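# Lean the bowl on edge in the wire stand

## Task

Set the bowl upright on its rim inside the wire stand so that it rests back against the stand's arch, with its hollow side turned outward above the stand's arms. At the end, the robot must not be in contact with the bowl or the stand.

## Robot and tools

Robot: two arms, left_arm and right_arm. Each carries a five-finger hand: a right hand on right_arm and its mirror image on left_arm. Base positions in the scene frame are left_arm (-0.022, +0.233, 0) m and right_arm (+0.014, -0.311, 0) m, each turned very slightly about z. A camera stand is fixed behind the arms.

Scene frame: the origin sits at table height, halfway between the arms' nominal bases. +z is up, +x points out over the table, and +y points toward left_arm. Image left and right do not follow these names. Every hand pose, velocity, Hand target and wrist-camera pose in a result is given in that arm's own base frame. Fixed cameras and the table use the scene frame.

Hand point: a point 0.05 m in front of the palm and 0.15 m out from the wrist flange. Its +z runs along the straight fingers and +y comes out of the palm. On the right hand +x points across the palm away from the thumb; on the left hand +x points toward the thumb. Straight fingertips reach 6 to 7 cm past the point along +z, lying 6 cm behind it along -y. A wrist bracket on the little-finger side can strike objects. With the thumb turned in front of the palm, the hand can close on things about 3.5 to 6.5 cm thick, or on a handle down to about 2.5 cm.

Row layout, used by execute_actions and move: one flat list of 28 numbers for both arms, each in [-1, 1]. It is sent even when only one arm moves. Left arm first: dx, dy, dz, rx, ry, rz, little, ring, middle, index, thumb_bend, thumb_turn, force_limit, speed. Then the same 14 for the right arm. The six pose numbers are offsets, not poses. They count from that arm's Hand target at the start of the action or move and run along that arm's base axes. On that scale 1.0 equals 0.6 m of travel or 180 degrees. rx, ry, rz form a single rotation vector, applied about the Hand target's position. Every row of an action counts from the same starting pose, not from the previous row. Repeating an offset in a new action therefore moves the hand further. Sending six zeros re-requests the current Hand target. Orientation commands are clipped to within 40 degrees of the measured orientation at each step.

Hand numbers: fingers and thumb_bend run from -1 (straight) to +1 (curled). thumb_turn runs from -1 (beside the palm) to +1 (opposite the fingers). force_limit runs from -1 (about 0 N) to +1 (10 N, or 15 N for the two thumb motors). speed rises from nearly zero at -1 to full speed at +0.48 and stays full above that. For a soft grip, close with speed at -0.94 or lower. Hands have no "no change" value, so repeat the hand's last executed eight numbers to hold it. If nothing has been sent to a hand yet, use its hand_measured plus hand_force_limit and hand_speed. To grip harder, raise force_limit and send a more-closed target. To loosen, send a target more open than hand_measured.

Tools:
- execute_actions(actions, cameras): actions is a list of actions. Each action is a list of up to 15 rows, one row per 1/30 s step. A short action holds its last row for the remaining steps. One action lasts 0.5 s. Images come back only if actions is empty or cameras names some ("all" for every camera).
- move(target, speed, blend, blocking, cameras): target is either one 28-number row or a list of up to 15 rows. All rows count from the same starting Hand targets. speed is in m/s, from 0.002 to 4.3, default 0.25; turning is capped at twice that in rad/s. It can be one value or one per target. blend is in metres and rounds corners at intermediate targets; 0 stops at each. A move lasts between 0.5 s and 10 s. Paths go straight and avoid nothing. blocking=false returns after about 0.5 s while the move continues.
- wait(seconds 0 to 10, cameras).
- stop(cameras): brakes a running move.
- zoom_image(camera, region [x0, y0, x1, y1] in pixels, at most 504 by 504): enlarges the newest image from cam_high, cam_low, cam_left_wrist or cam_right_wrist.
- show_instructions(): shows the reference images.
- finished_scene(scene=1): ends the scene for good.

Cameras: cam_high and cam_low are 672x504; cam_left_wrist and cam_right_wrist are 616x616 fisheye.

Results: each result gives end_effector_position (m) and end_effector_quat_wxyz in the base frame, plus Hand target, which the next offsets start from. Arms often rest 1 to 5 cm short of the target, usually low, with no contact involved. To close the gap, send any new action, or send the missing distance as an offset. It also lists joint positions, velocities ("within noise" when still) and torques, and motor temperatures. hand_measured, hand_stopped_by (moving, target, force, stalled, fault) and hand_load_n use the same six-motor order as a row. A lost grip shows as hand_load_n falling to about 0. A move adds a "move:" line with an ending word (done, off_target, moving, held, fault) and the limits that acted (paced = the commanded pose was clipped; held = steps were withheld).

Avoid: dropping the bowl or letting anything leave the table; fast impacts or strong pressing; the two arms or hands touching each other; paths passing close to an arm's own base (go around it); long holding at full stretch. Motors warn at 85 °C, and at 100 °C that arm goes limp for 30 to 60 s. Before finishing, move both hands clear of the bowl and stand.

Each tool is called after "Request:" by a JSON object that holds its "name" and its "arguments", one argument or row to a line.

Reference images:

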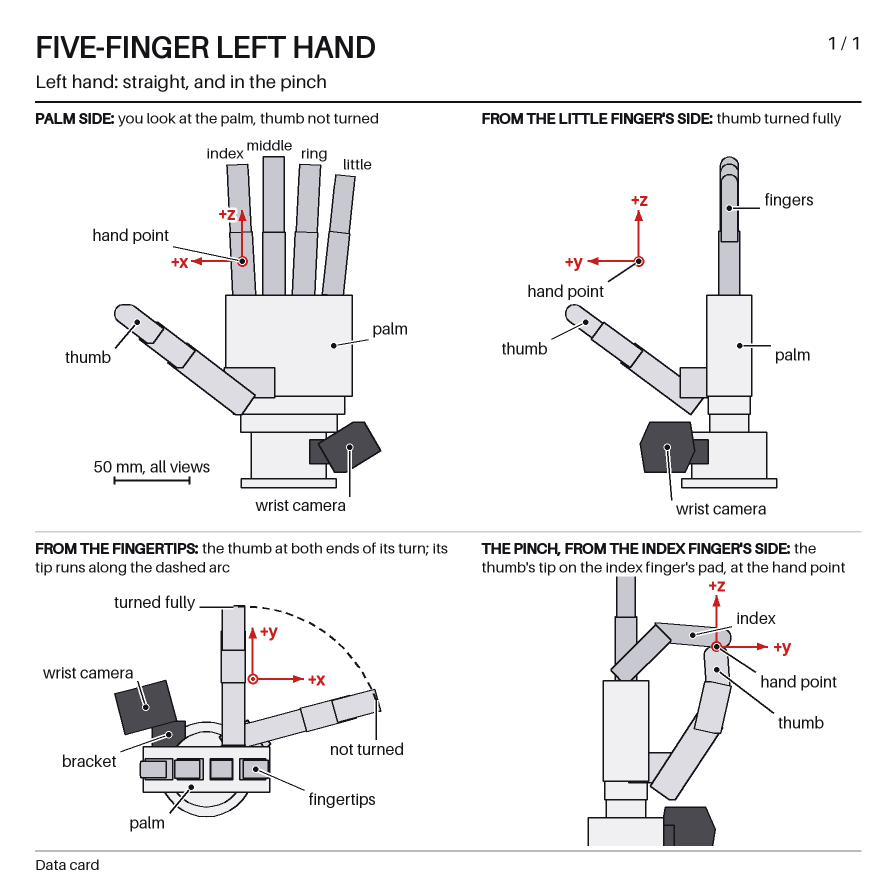

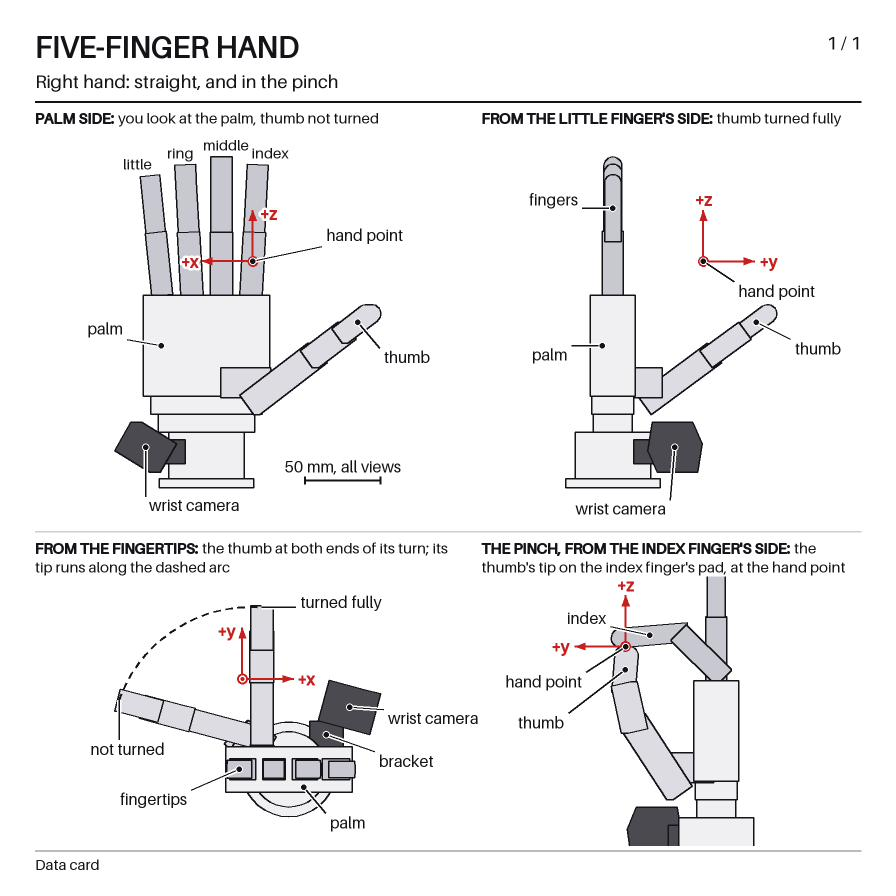

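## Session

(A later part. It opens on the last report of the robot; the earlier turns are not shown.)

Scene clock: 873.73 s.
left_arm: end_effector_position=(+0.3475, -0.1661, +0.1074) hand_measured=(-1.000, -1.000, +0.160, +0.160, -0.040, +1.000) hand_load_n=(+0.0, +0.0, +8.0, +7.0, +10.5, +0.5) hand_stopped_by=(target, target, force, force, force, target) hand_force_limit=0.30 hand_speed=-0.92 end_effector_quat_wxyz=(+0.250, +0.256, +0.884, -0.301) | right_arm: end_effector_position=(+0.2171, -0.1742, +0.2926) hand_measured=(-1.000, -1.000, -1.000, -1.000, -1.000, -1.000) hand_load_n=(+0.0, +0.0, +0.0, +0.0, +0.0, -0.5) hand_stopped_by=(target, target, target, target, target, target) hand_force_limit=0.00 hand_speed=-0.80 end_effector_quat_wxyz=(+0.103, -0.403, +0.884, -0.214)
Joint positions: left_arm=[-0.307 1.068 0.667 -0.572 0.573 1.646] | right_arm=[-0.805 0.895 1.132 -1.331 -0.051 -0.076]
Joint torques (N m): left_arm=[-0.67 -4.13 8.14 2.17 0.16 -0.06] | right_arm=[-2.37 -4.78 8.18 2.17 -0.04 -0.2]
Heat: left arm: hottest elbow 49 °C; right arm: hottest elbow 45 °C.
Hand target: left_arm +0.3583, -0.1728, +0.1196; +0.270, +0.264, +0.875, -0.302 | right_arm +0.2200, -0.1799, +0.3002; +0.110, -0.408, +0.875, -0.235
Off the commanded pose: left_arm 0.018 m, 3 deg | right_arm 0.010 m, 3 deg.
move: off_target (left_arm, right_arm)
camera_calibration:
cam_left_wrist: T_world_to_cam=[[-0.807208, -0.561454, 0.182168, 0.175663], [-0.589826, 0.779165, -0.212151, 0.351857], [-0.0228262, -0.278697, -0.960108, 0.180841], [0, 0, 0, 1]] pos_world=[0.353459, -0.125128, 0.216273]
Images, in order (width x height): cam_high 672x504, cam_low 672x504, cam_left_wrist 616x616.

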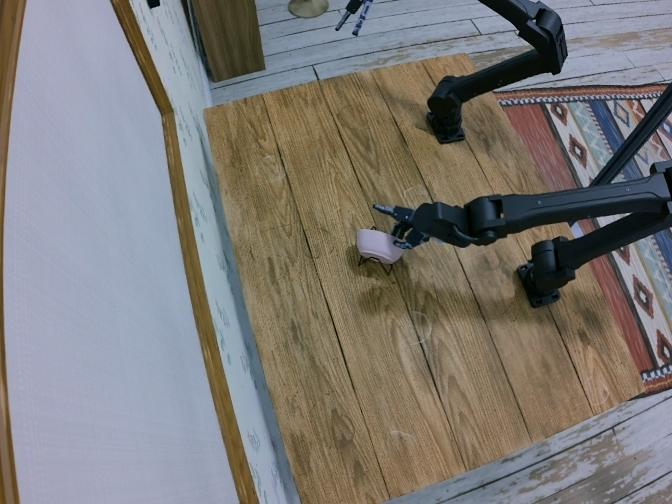

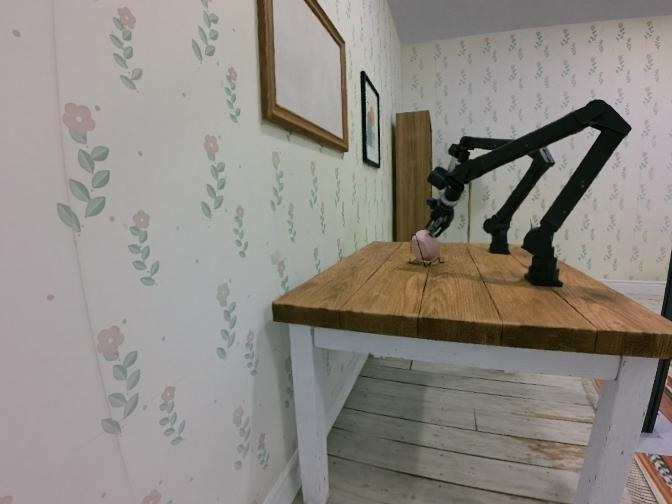

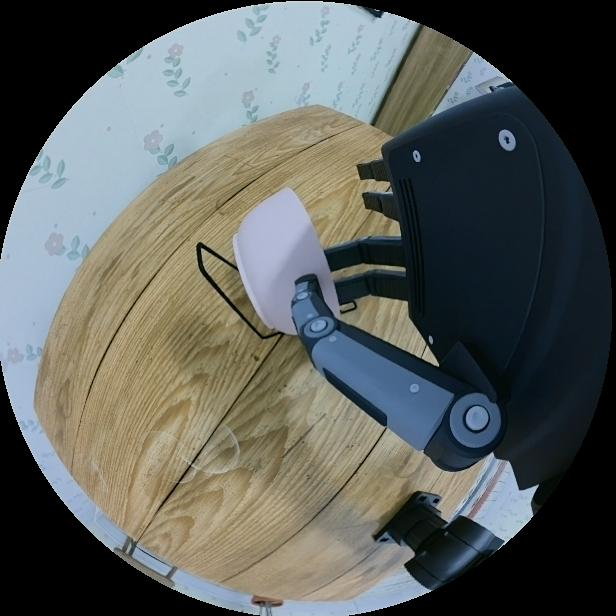

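Request:
{"name": "move", "arguments": {
  "target": [
    [0.0,0.0,-0.0133,0,0,0.01,-1,-1,0.7,0.7,0.3,1,0.3,-0.92,0,0,0,0,0,0,-1,-1,-1,-1,-1,-1,0,-0.8],
    [0.0125,0.017,-0.0145,0,0,0.01,-1,-1,0.7,0.7,0.3,1,0.3,-0.92,0,0,0,0,0,0,-1,-1,-1,-1,-1,-1,0,-0.8]
  ],
  "speed": 0.04,
  "cameras": ["cam_high","cam_low","cam_left_wrist"]
}}

Request:
{"name": "zoom_image", "arguments": {
  "camera": "cam_low",
  "region": [400, 215, 460, 275]
}}

Request:
{"name": "zoom_image", "arguments": {
  "camera": "cam_high",
  "region": [350, 210, 430, 290]
}}

Request:
{"name": "zoom_image", "arguments": {
  "camera": "cam_left_wrist",
  "region": [150, 160, 400, 410]
}}

Scene clock: 901.20 s.
left_arm: end_effector_position=(+0.3526, -0.1573, +0.0967) hand_measured=(-1.000, -1.000, +0.160, +0.160, -0.040, +1.000) hand_load_n=(+0.0, +0.0, +7.5, +7.0, +10.0, +0.5) hand_stopped_by=(target, target, force, force, force, target) hand_force_limit=0.30 hand_speed=-0.92 end_effector_quat_wxyz=(+0.255, +0.237, +0.889, -0.296) | right_arm: end_effector_position=(+0.2171, -0.1742, +0.2926) hand_measured=(-1.000, -1.000, -1.000, -1.000, -1.000, -1.000) hand_load_n=(+0.0, +0.0, +0.0, +0.0, +0.0, +0.0) hand_stopped_by=(target, target, target, target, target, target) hand_force_limit=0.00 hand_speed=-0.80 end_effector_quat_wxyz=(+0.103, -0.403, +0.884, -0.214)
Joint positions: left_arm=[-0.286 1.083 0.646 -0.526 0.562 1.626] | right_arm=[-0.805 0.895 1.132 -1.331 -0.051 -0.076]
Joint torques (N m): left_arm=[0.44 -3.96 8.77 1.62 0.45 0.1] | right_arm=[-2.32 -4.89 8.17 2.15 -0.05 -0.2]
Heat: left arm: hottest elbow 48 °C; right arm: hottest elbow 45 °C.
Hand target: left_arm +0.3658, -0.1626, +0.1109; +0.275, +0.250, +0.879, -0.298 | right_arm +0.2200, -0.1799, +0.3002; +0.110, -0.408, +0.875, -0.235
Off the commanded pose: left_arm 0.020 m, 3 deg | right_arm 0.010 m, 3 deg.
move: off_target (left_arm, right_arm)
camera_calibration:
cam_left_wrist: T_world_to_cam=[[-0.782955, -0.594359, 0.183629, 0.172763], [-0.621944, 0.754036, -0.211223, 0.353043], [-0.0129207, -0.279585, -0.960034, 0.169501], [0, 0, 0, 1]] pos_world=[0.357028, -0.116134, 0.205574]
Images, in order (width x height): cam_high 672x504, cam_low 672x504, cam_left_wrist 616x616.

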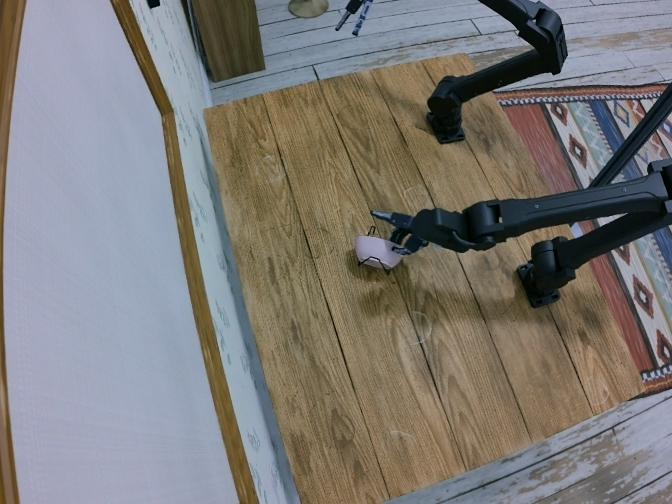

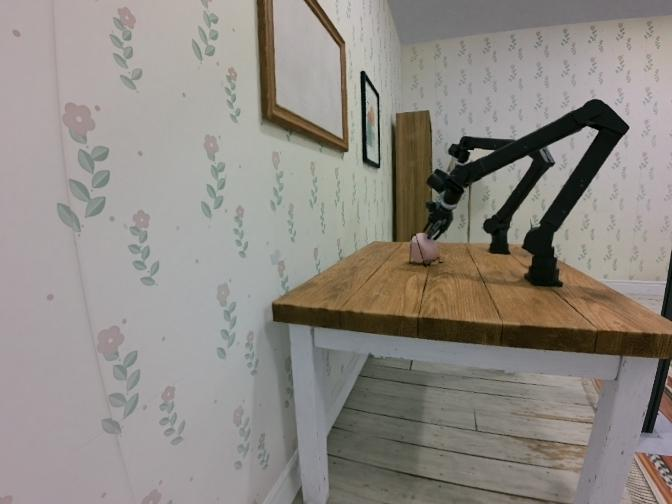

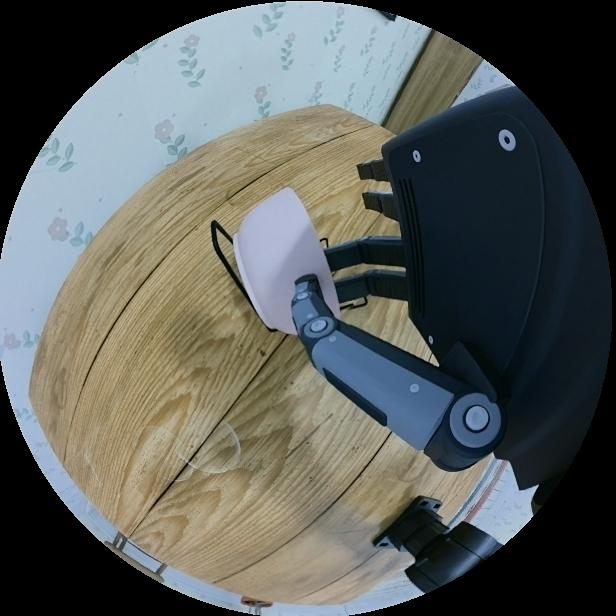

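Scaled by 8.400 from the camera's 672x504 image, which has a finer 960x720 frame.

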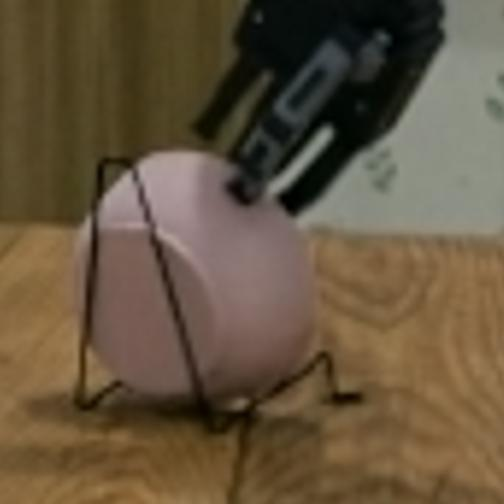

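Scaled by 6.300 from the camera's 672x504 image, which has a finer 960x720 frame.

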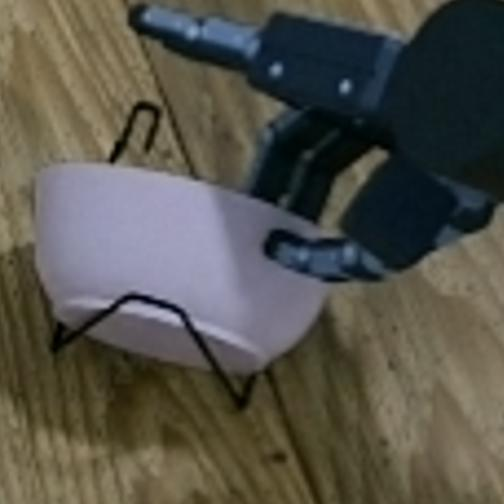

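Scaled by 2.016 from the camera's 616x616 image, which has a finer 880x880 frame.

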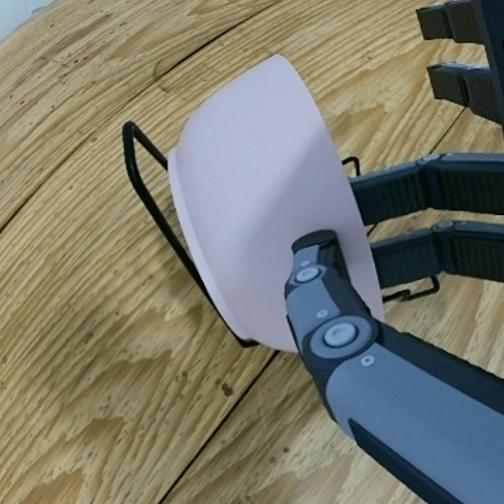

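Request:
{"name": "move", "arguments": {
  "target": [0.0045,0.0085,-0.003,0,0,0.0,-1,-1,0.7,0.7,0.3,1,0.3,-0.92,0,0,0,0,0,0,-1,-1,-1,-1,-1,-1,0,-0.8],
  "speed": 0.04,
  "cameras": ["cam_high","cam_low","cam_left_wrist"]
}}

Request:
{"name": "zoom_image", "arguments": {
  "camera": "cam_low",
  "region": [400, 215, 460, 275]
}}

Request:
{"name": "zoom_image", "arguments": {
  "camera": "cam_high",
  "region": [350, 210, 430, 290]
}}

Request:
{"name": "zoom_image", "arguments": {
  "camera": "cam_left_wrist",
  "region": [200, 180, 360, 340]
}}

Scene clock: 951.33 s.
left_arm: end_effector_position=(+0.3536, -0.1572, +0.0959) hand_measured=(-1.000, -1.000, +0.160, +0.160, -0.040, +1.000) hand_load_n=(+0.0, +0.0, +7.0, +7.5, +10.5, +0.5) hand_stopped_by=(target, target, force, force, force, target) hand_force_limit=0.30 hand_speed=-0.92 end_effector_quat_wxyz=(+0.256, +0.243, +0.887, -0.298) | right_arm: end_effector_position=(+0.2171, -0.1742, +0.2926) hand_measured=(-1.000, -1.000, -1.000, -1.000, -1.000, -1.000) hand_load_n=(+0.0, +0.0, +0.0, +0.0, +0.0, +0.0) hand_stopped_by=(target, target, target, target, target, target) hand_force_limit=0.00 hand_speed=-0.80 end_effector_quat_wxyz=(+0.103, -0.403, +0.884, -0.214)
Joint positions: left_arm=[-0.279 1.088 0.646 -0.526 0.574 1.644] | right_arm=[-0.805 0.895 1.132 -1.331 -0.051 -0.076]
Joint torques (N m): left_arm=[0.5 -3.66 8.84 1.5 0.45 0.1] | right_arm=[-2.14 -4.72 8.2 2.14 -0.05 -0.19]
Motor temperatures (°C): left_arm=[32 35 47 32 35 30] | right_arm=[34 37 46 33 34 34]
Heat: left arm: hottest elbow 47 °C; right arm: hottest elbow 46 °C.
Hand target: left_arm +0.3685, -0.1575, +0.1091; +0.275, +0.250, +0.879, -0.298 | right_arm +0.2200, -0.1799, +0.3002; +0.110, -0.408, +0.875, -0.235
Off the commanded pose: left_arm 0.020 m, 2 deg | right_arm 0.010 m, 3 deg.
move: off_target (left_arm, right_arm)
camera_calibration:
cam_left_wrist: T_world_to_cam=[[-0.791819, -0.583168, 0.181489, 0.178787], [-0.610636, 0.761811, -0.216258, 0.351152], [-0.0121461, -0.282061, -0.95932, 0.168118], [0, 0, 0, 1]] pos_world=[0.358035, -0.11583, 0.204771]
Images, in order (width x height): cam_high 672x504, cam_low 672x504, cam_left_wrist 616x616.

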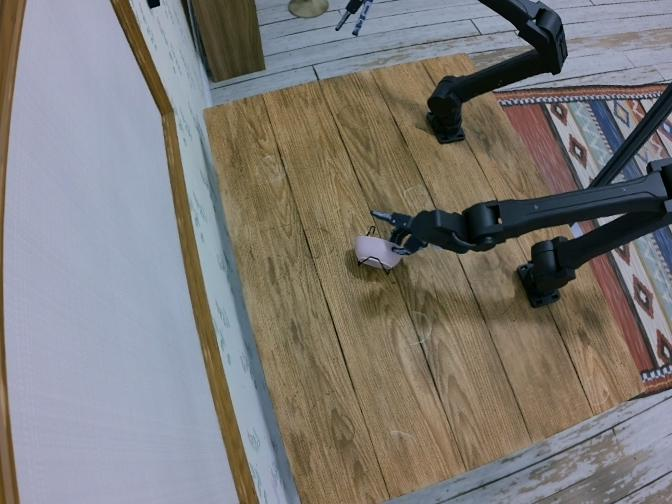

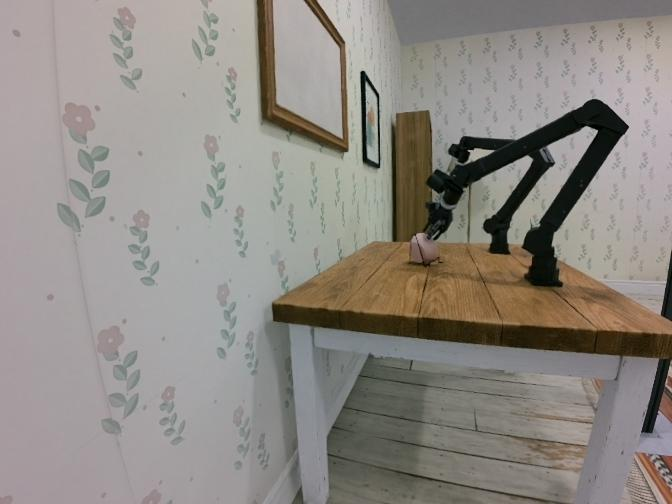

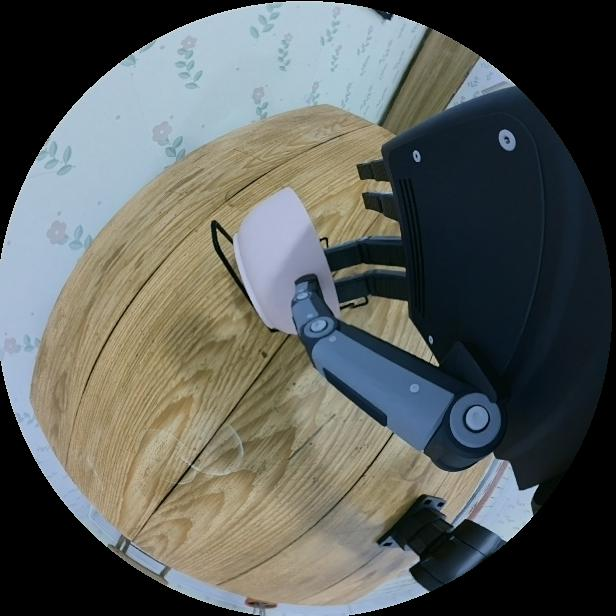

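Scaled by 8.400 from the camera's 672x504 image, which has a finer 960x720 frame.

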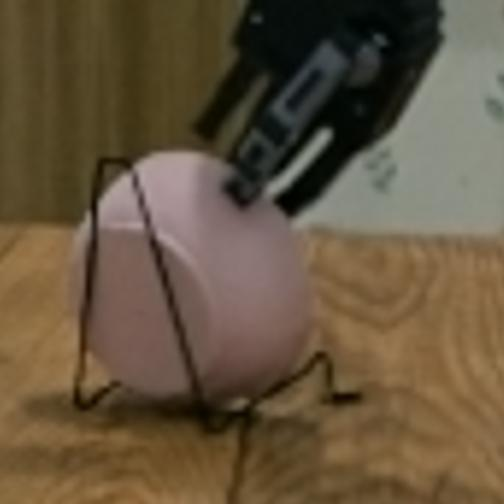

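Scaled by 6.300 from the camera's 672x504 image, which has a finer 960x720 frame.

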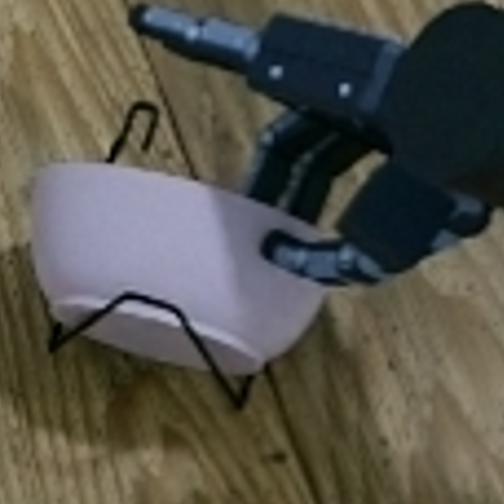

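Scaled by 3.150 from the camera's 616x616 image, which has a finer 880x880 frame.

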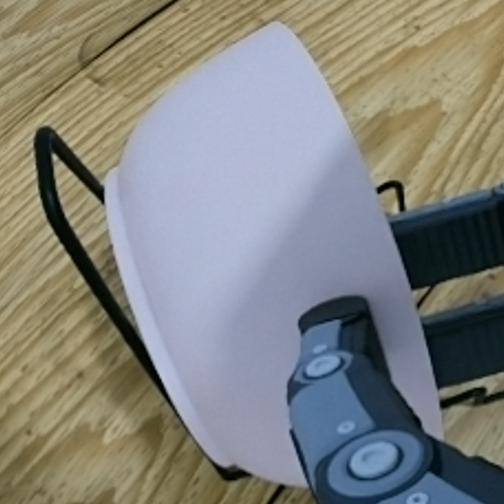

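Request:
{"name": "move", "arguments": {
  "target": [0.0,0.0,0.0,0,0,0.0,-1,-1,-0.05,-0.05,-0.2,1,0.3,-0.95,0,0,0,0,0,0,-1,-1,-1,-1,-1,-1,0,-0.8],
  "speed": 0.04,
  "cameras": ["cam_high","cam_low","cam_left_wrist"]
}}

Request:
{"name": "zoom_image", "arguments": {
  "camera": "cam_low",
  "region": [400, 215, 460, 275]
}}

Request:
{"name": "zoom_image", "arguments": {
  "camera": "cam_high",
  "region": [350, 210, 430, 290]
}}

Request:
{"name": "zoom_image", "arguments": {
  "camera": "cam_left_wrist",
  "region": [200, 180, 360, 340]
}}

Scene clock: 985.90 s.
left_arm: end_effector_position=(+0.3545, -0.1556, +0.0955) hand_measured=(-1.000, -1.000, -0.050, -0.050, -0.200, +1.000) hand_load_n=(-0.5, +0.0, +0.0, +0.0, +0.0, +0.5) hand_stopped_by=(target, target, target, target, target, target) hand_force_limit=0.30 hand_speed=-0.95 end_effector_quat_wxyz=(+0.256, +0.243, +0.887, -0.297) | right_arm: end_effector_position=(+0.2171, -0.1742, +0.2926) hand_measured=(-1.000, -1.000, -1.000, -1.000, -1.000, -1.000) hand_load_n=(+0.0, +0.0, +0.0, +0.0, +0.0, +0.0) hand_stopped_by=(target, target, target, target, target, target) hand_force_limit=0.00 hand_speed=-0.80 end_effector_quat_wxyz=(+0.103, -0.403, +0.884, -0.214)
Joint positions: left_arm=[-0.275 1.089 0.646 -0.526 0.574 1.647] | right_arm=[-0.805 0.895 1.132 -1.331 -0.051 -0.076]
Joint torques (N m): left_arm=[0.56 -3.84 8.85 1.48 0.44 0.07] | right_arm=[-2.14 -4.72 8.2 2.15 -0.06 -0.2]
Heat: left arm: hottest elbow 47 °C; right arm: hottest elbow 46 °C.
Hand target: left_arm +0.3685, -0.1575, +0.1091; +0.275, +0.250, +0.879, -0.298 | right_arm +0.2200, -0.1799, +0.3002; +0.110, -0.408, +0.875, -0.235
Off the commanded pose: left_arm 0.020 m, 3 deg | right_arm 0.010 m, 3 deg.
move: off_target (left_arm, right_arm)
camera_calibration:
cam_left_wrist: T_world_to_cam=[[-0.790493, -0.585352, 0.180232, 0.179835], [-0.612373, 0.760643, -0.215459, 0.350655], [-0.0109728, -0.280689, -0.959736, 0.167892], [0, 0, 0, 1]] pos_world=[0.358732, -0.114331, 0.204272]
Images, in order (width x height): cam_high 672x504, cam_low 672x504, cam_left_wrist 616x616.

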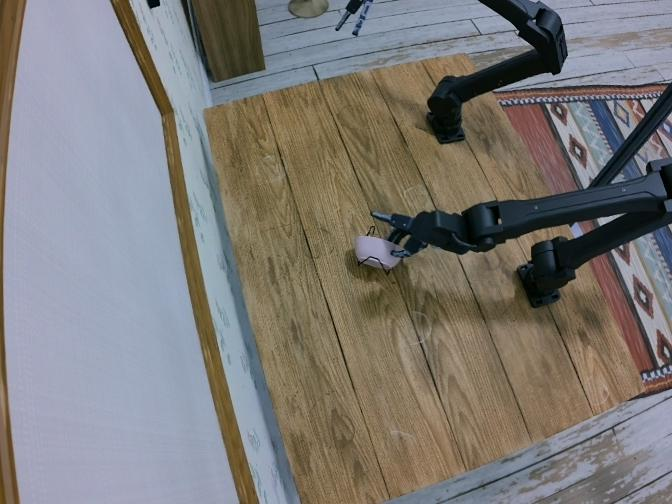

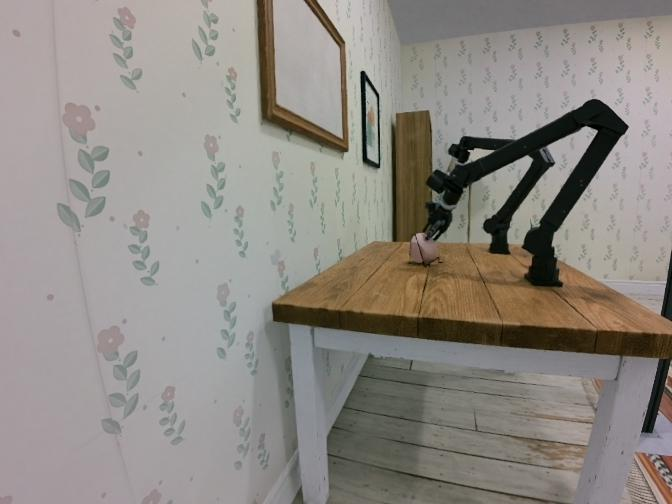

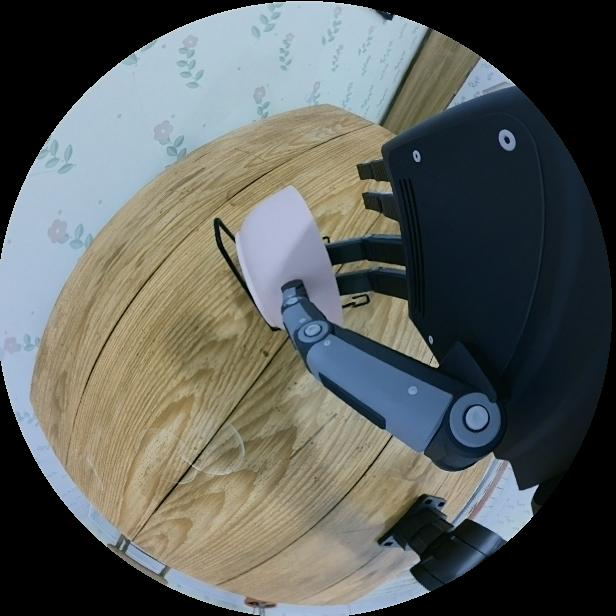

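Scaled by 8.400 from the camera's 672x504 image, which has a finer 960x720 frame.

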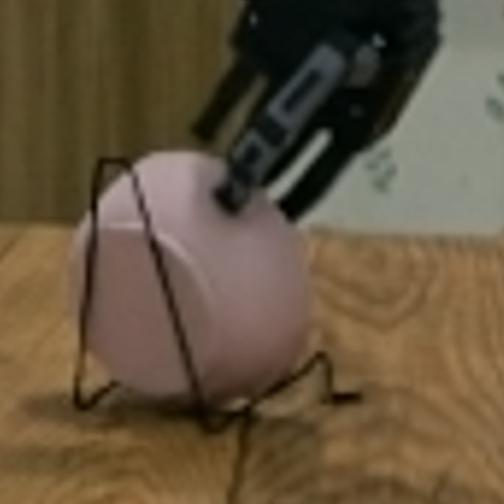

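Scaled by 6.300 from the camera's 672x504 image, which has a finer 960x720 frame.

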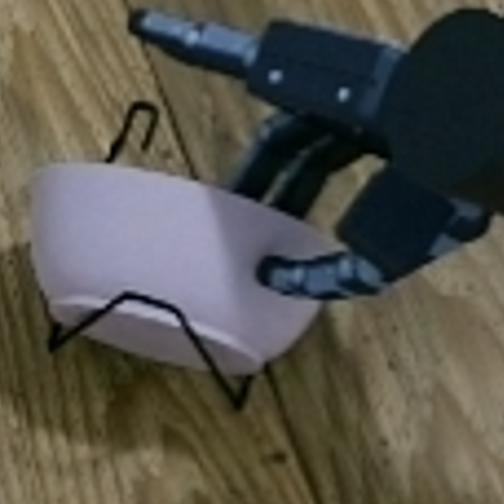

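Scaled by 3.150 from the camera's 616x616 image, which has a finer 880x880 frame.

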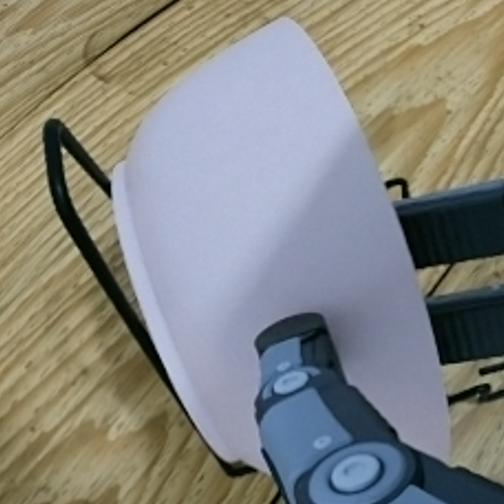

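Request:
{"name": "move", "arguments": {
  "target": [0.0,0.0,0.0,0,0,0.0,-1,-1,-0.45,-0.45,-0.45,1,0.3,-0.85,0,0,0,0,0,0,-1,-1,-1,-1,-1,-1,0,-0.8],
  "speed": 0.04,
  "cameras": ["cam_high","cam_low","cam_left_wrist"]
}}

Request:
{"name": "zoom_image", "arguments": {
  "camera": "cam_low",
  "region": [400, 215, 460, 275]
}}

Request:
{"name": "zoom_image", "arguments": {
  "camera": "cam_high",
  "region": [350, 210, 430, 290]
}}

Request:
{"name": "zoom_image", "arguments": {
  "camera": "cam_left_wrist",
  "region": [200, 160, 440, 400]
}}

Scene clock: 996.10 s.
left_arm: end_effector_position=(+0.3545, -0.1556, +0.0955) hand_measured=(-1.000, -1.000, -0.450, -0.450, -0.450, +1.000) hand_load_n=(+0.0, +0.0, +0.0, +0.0, +0.0, +0.0) hand_stopped_by=(target, target, target, target, target, target) hand_force_limit=0.30 hand_speed=-0.85 end_effector_quat_wxyz=(+0.256, +0.243, +0.887, -0.297) | right_arm: end_effector_position=(+0.2171, -0.1742, +0.2926) hand_measured=(-1.000, -1.000, -1.000, -1.000, -1.000, -1.000) hand_load_n=(+0.0, +0.0, +0.0, +0.0, -0.5, +0.0) hand_stopped_by=(target, target, target, target, target, target) hand_force_limit=0.00 hand_speed=-0.80 end_effector_quat_wxyz=(+0.103, -0.403, +0.884, -0.214)
Joint positions: left_arm=[-0.275 1.089 0.646 -0.526 0.574 1.647] | right_arm=[-0.805 0.895 1.132 -1.331 -0.051 -0.076]
Joint torques (N m): left_arm=[0.56 -3.9 8.84 1.5 0.45 0.07] | right_arm=[-2.2 -4.84 8.18 2.19 -0.05 -0.2]
Heat: left arm: hottest elbow 47 °C; right arm: hottest elbow 46 °C.
Hand target: left_arm +0.3685, -0.1575, +0.1091; +0.275, +0.250, +0.879, -0.298 | right_arm +0.2200, -0.1799, +0.3002; +0.110, -0.408, +0.875, -0.235
Off the commanded pose: left_arm 0.020 m, 3 deg | right_arm 0.010 m, 3 deg.
move: off_target (left_arm, right_arm)
camera_calibration:
cam_left_wrist: T_world_to_cam=[[-0.790493, -0.585352, 0.180232, 0.179835], [-0.612373, 0.760643, -0.215459, 0.350655], [-0.0109728, -0.280689, -0.959736, 0.167892], [0, 0, 0, 1]] pos_world=[0.358732, -0.114331, 0.204272]
Images, in order (width x height): cam_high 672x504, cam_low 672x504, cam_left_wrist 616x616.

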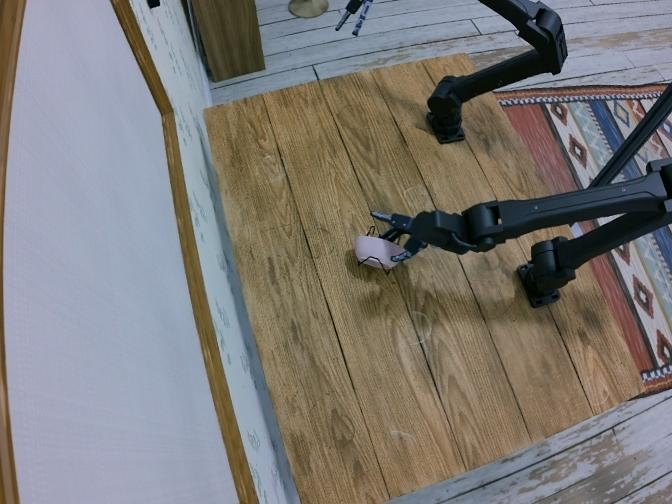

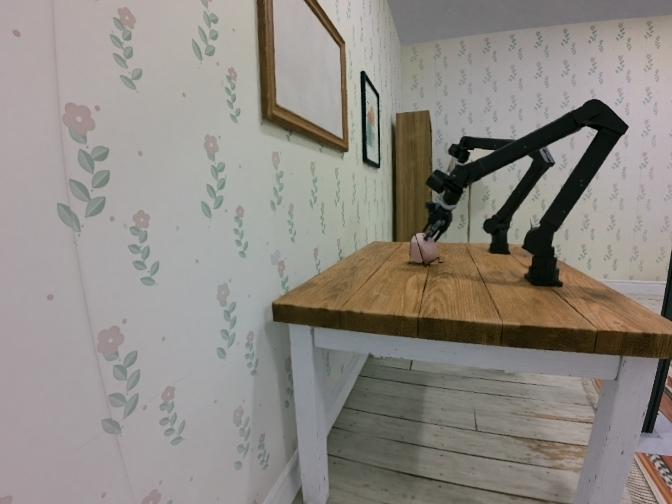

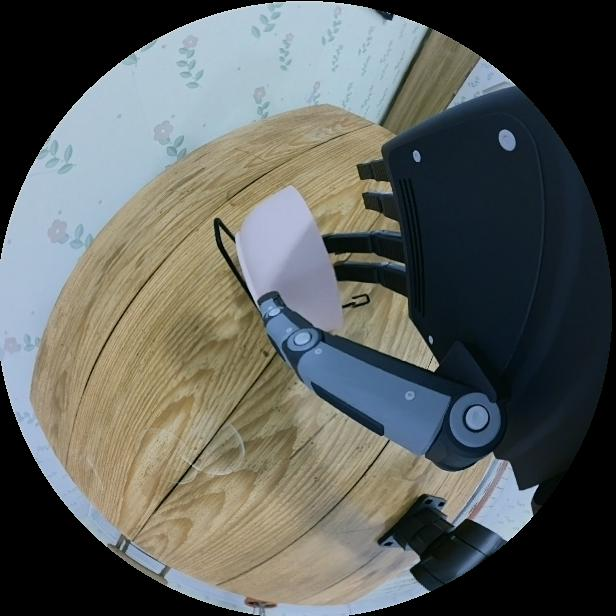

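Scaled by 8.400 from the camera's 672x504 image, which has a finer 960x720 frame.

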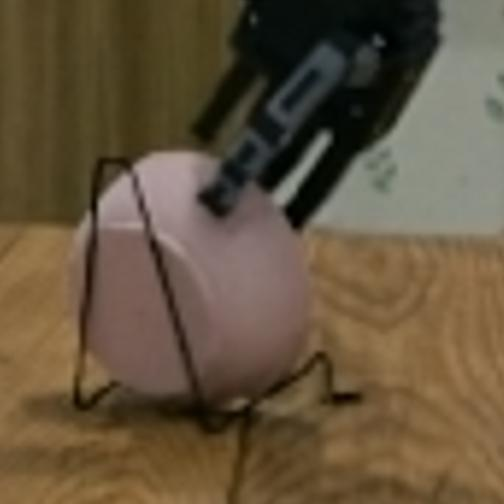

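Scaled by 6.300 from the camera's 672x504 image, which has a finer 960x720 frame.

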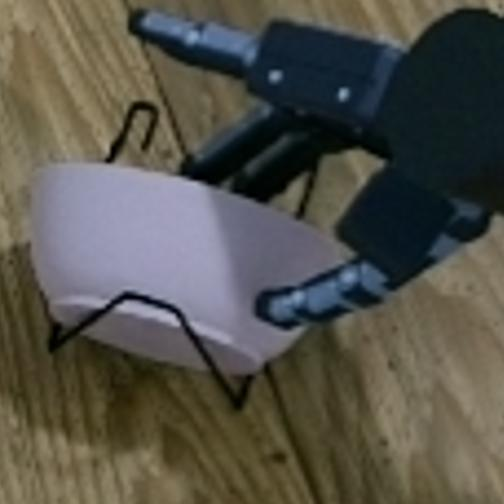

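Scaled by 2.100 from the camera's 616x616 image, which has a finer 880x880 frame.

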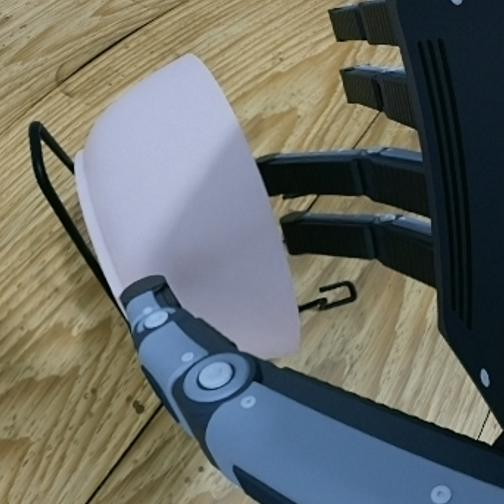

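Request:
{"name": "move", "arguments": {
  "target": [
    [0.0,0.0,0.0,0,0,0.0,-1,-1,-1,-1,-0.45,1,0.3,0,0,0,0,0,0,0,-1,-1,-1,-1,-1,-1,0,-0.8],
    [-0.028,0.0325,0.0345,0,0,0,-1,-1,-1,-1,-0.45,1,0.3,0,0,0,0,0,0,0,-1,-1,-1,-1,-1,-1,0,-0.8]
  ],
  "speed": 0.06,
  "cameras": ["cam_high","cam_low","cam_left_wrist"]
}}

Request:
{"name": "zoom_image", "arguments": {
  "camera": "cam_low",
  "region": [400, 215, 460, 275]
}}

Request:
{"name": "zoom_image", "arguments": {
  "camera": "cam_high",
  "region": [350, 210, 430, 290]
}}

Request:
{"name": "zoom_image", "arguments": {
  "camera": "cam_left_wrist",
  "region": [200, 160, 440, 400]
}}

Scene clock: 1020.83 s.
left_arm: end_effector_position=(+0.3416, -0.1348, +0.1094) hand_measured=(-1.000, -1.000, -1.000, -1.000, -0.450, +1.000) hand_load_n=(+0.0, +0.0, +0.0, +0.0, +0.0, +0.0) hand_stopped_by=(target, target, target, target, target, target) hand_force_limit=0.30 hand_speed=0.00 end_effector_quat_wxyz=(+0.254, +0.239, +0.889, -0.297) | right_arm: end_effector_position=(+0.2171, -0.1742, +0.2926) hand_measured=(-1.000, -1.000, -1.000, -1.000, -1.000, -1.000) hand_load_n=(+0.0, +0.0, +0.0, +0.0, +0.0, +0.0) hand_stopped_by=(target, target, target, target, target, target) hand_force_limit=0.00 hand_speed=-0.80 end_effector_quat_wxyz=(+0.103, -0.403, +0.884, -0.214)
Joint positions: left_arm=[-0.216 1.019 0.646 -0.63 0.603 1.698] | right_arm=[-0.805 0.895 1.132 -1.331 -0.051 -0.076]
Joint torques (N m): left_arm=[0.5 -4.66 9.33 0.72 0.51 0.06] | right_arm=[-2.14 -4.6 8.14 2.18 -0.04 -0.19]
Heat: left arm: hottest elbow 47 °C; right arm: hottest elbow 46 °C.
Hand target: left_arm +0.3517, -0.1380, +0.1298; +0.275, +0.250, +0.879, -0.298 | right_arm +0.2200, -0.1799, +0.3002; +0.110, -0.408, +0.875, -0.235
Off the commanded pose: left_arm 0.023 m, 3 deg | right_arm 0.010 m, 3 deg.
move: off_target (left_arm, right_arm)
camera_calibration:
cam_left_wrist: T_world_to_cam=[[-0.785299, -0.590976, 0.184533, 0.17636], [-0.618947, 0.756369, -0.211685, 0.331228], [-0.0144746, -0.280452, -0.959759, 0.188174], [0, 0, 0, 1]] pos_world=[0.346232, -0.0935327, 0.218173]
Images, in order (width x height): cam_high 672x504, cam_low 672x504, cam_left_wrist 616x616.

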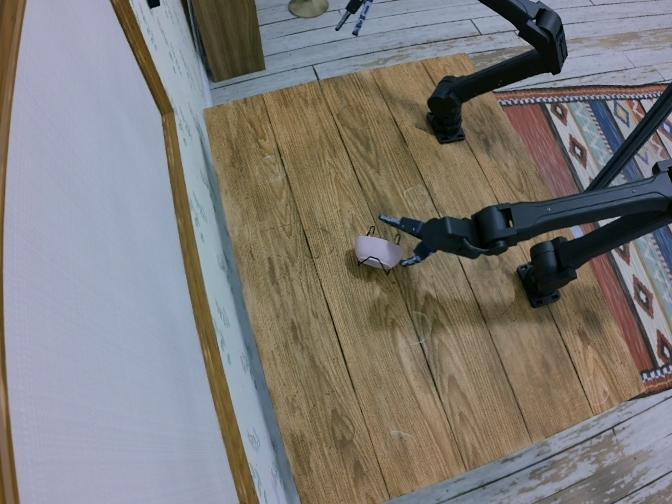

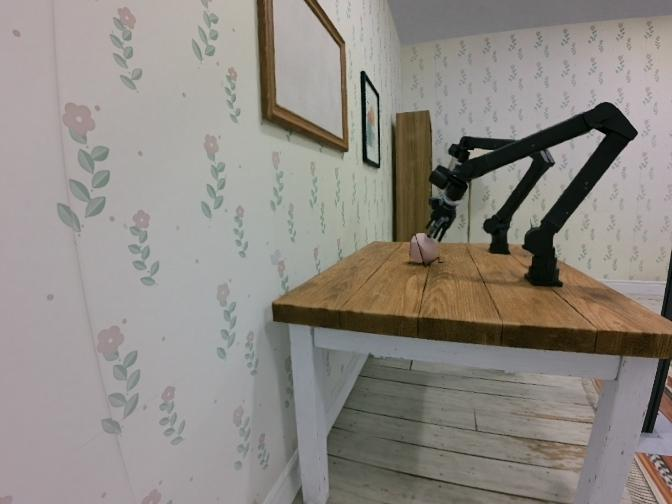

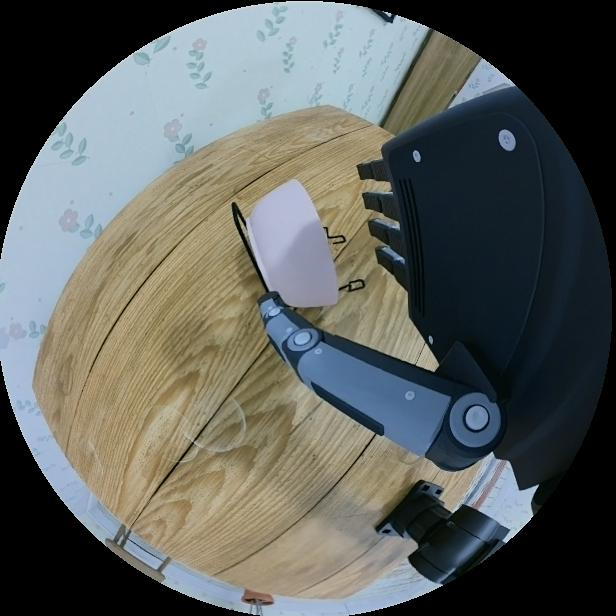

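Scaled by 8.400 from the camera's 672x504 image, which has a finer 960x720 frame.

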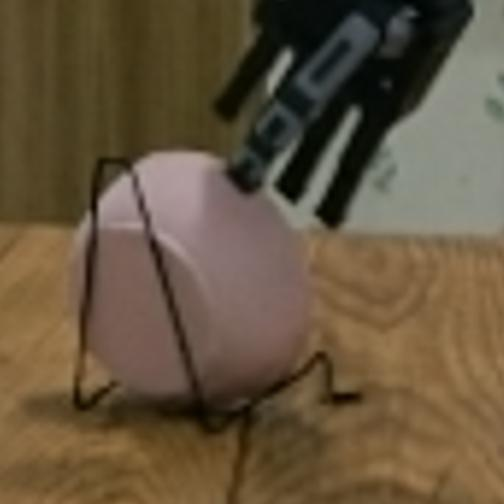

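Scaled by 6.300 from the camera's 672x504 image, which has a finer 960x720 frame.

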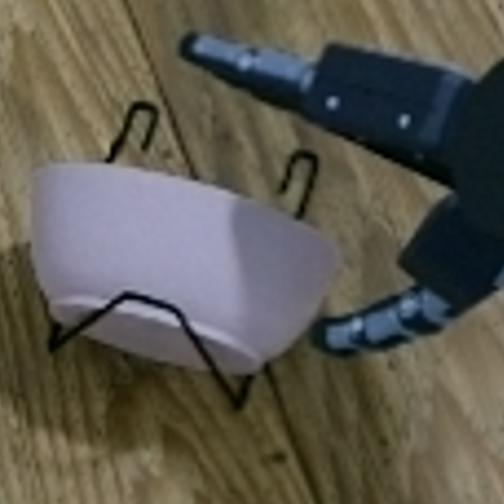

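Scaled by 2.100 from the camera's 616x616 image, which has a finer 880x880 frame.

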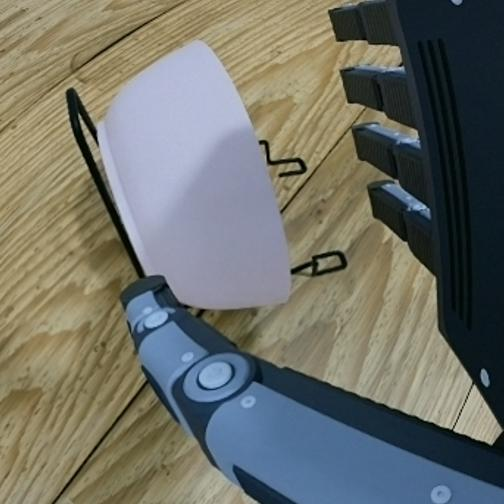

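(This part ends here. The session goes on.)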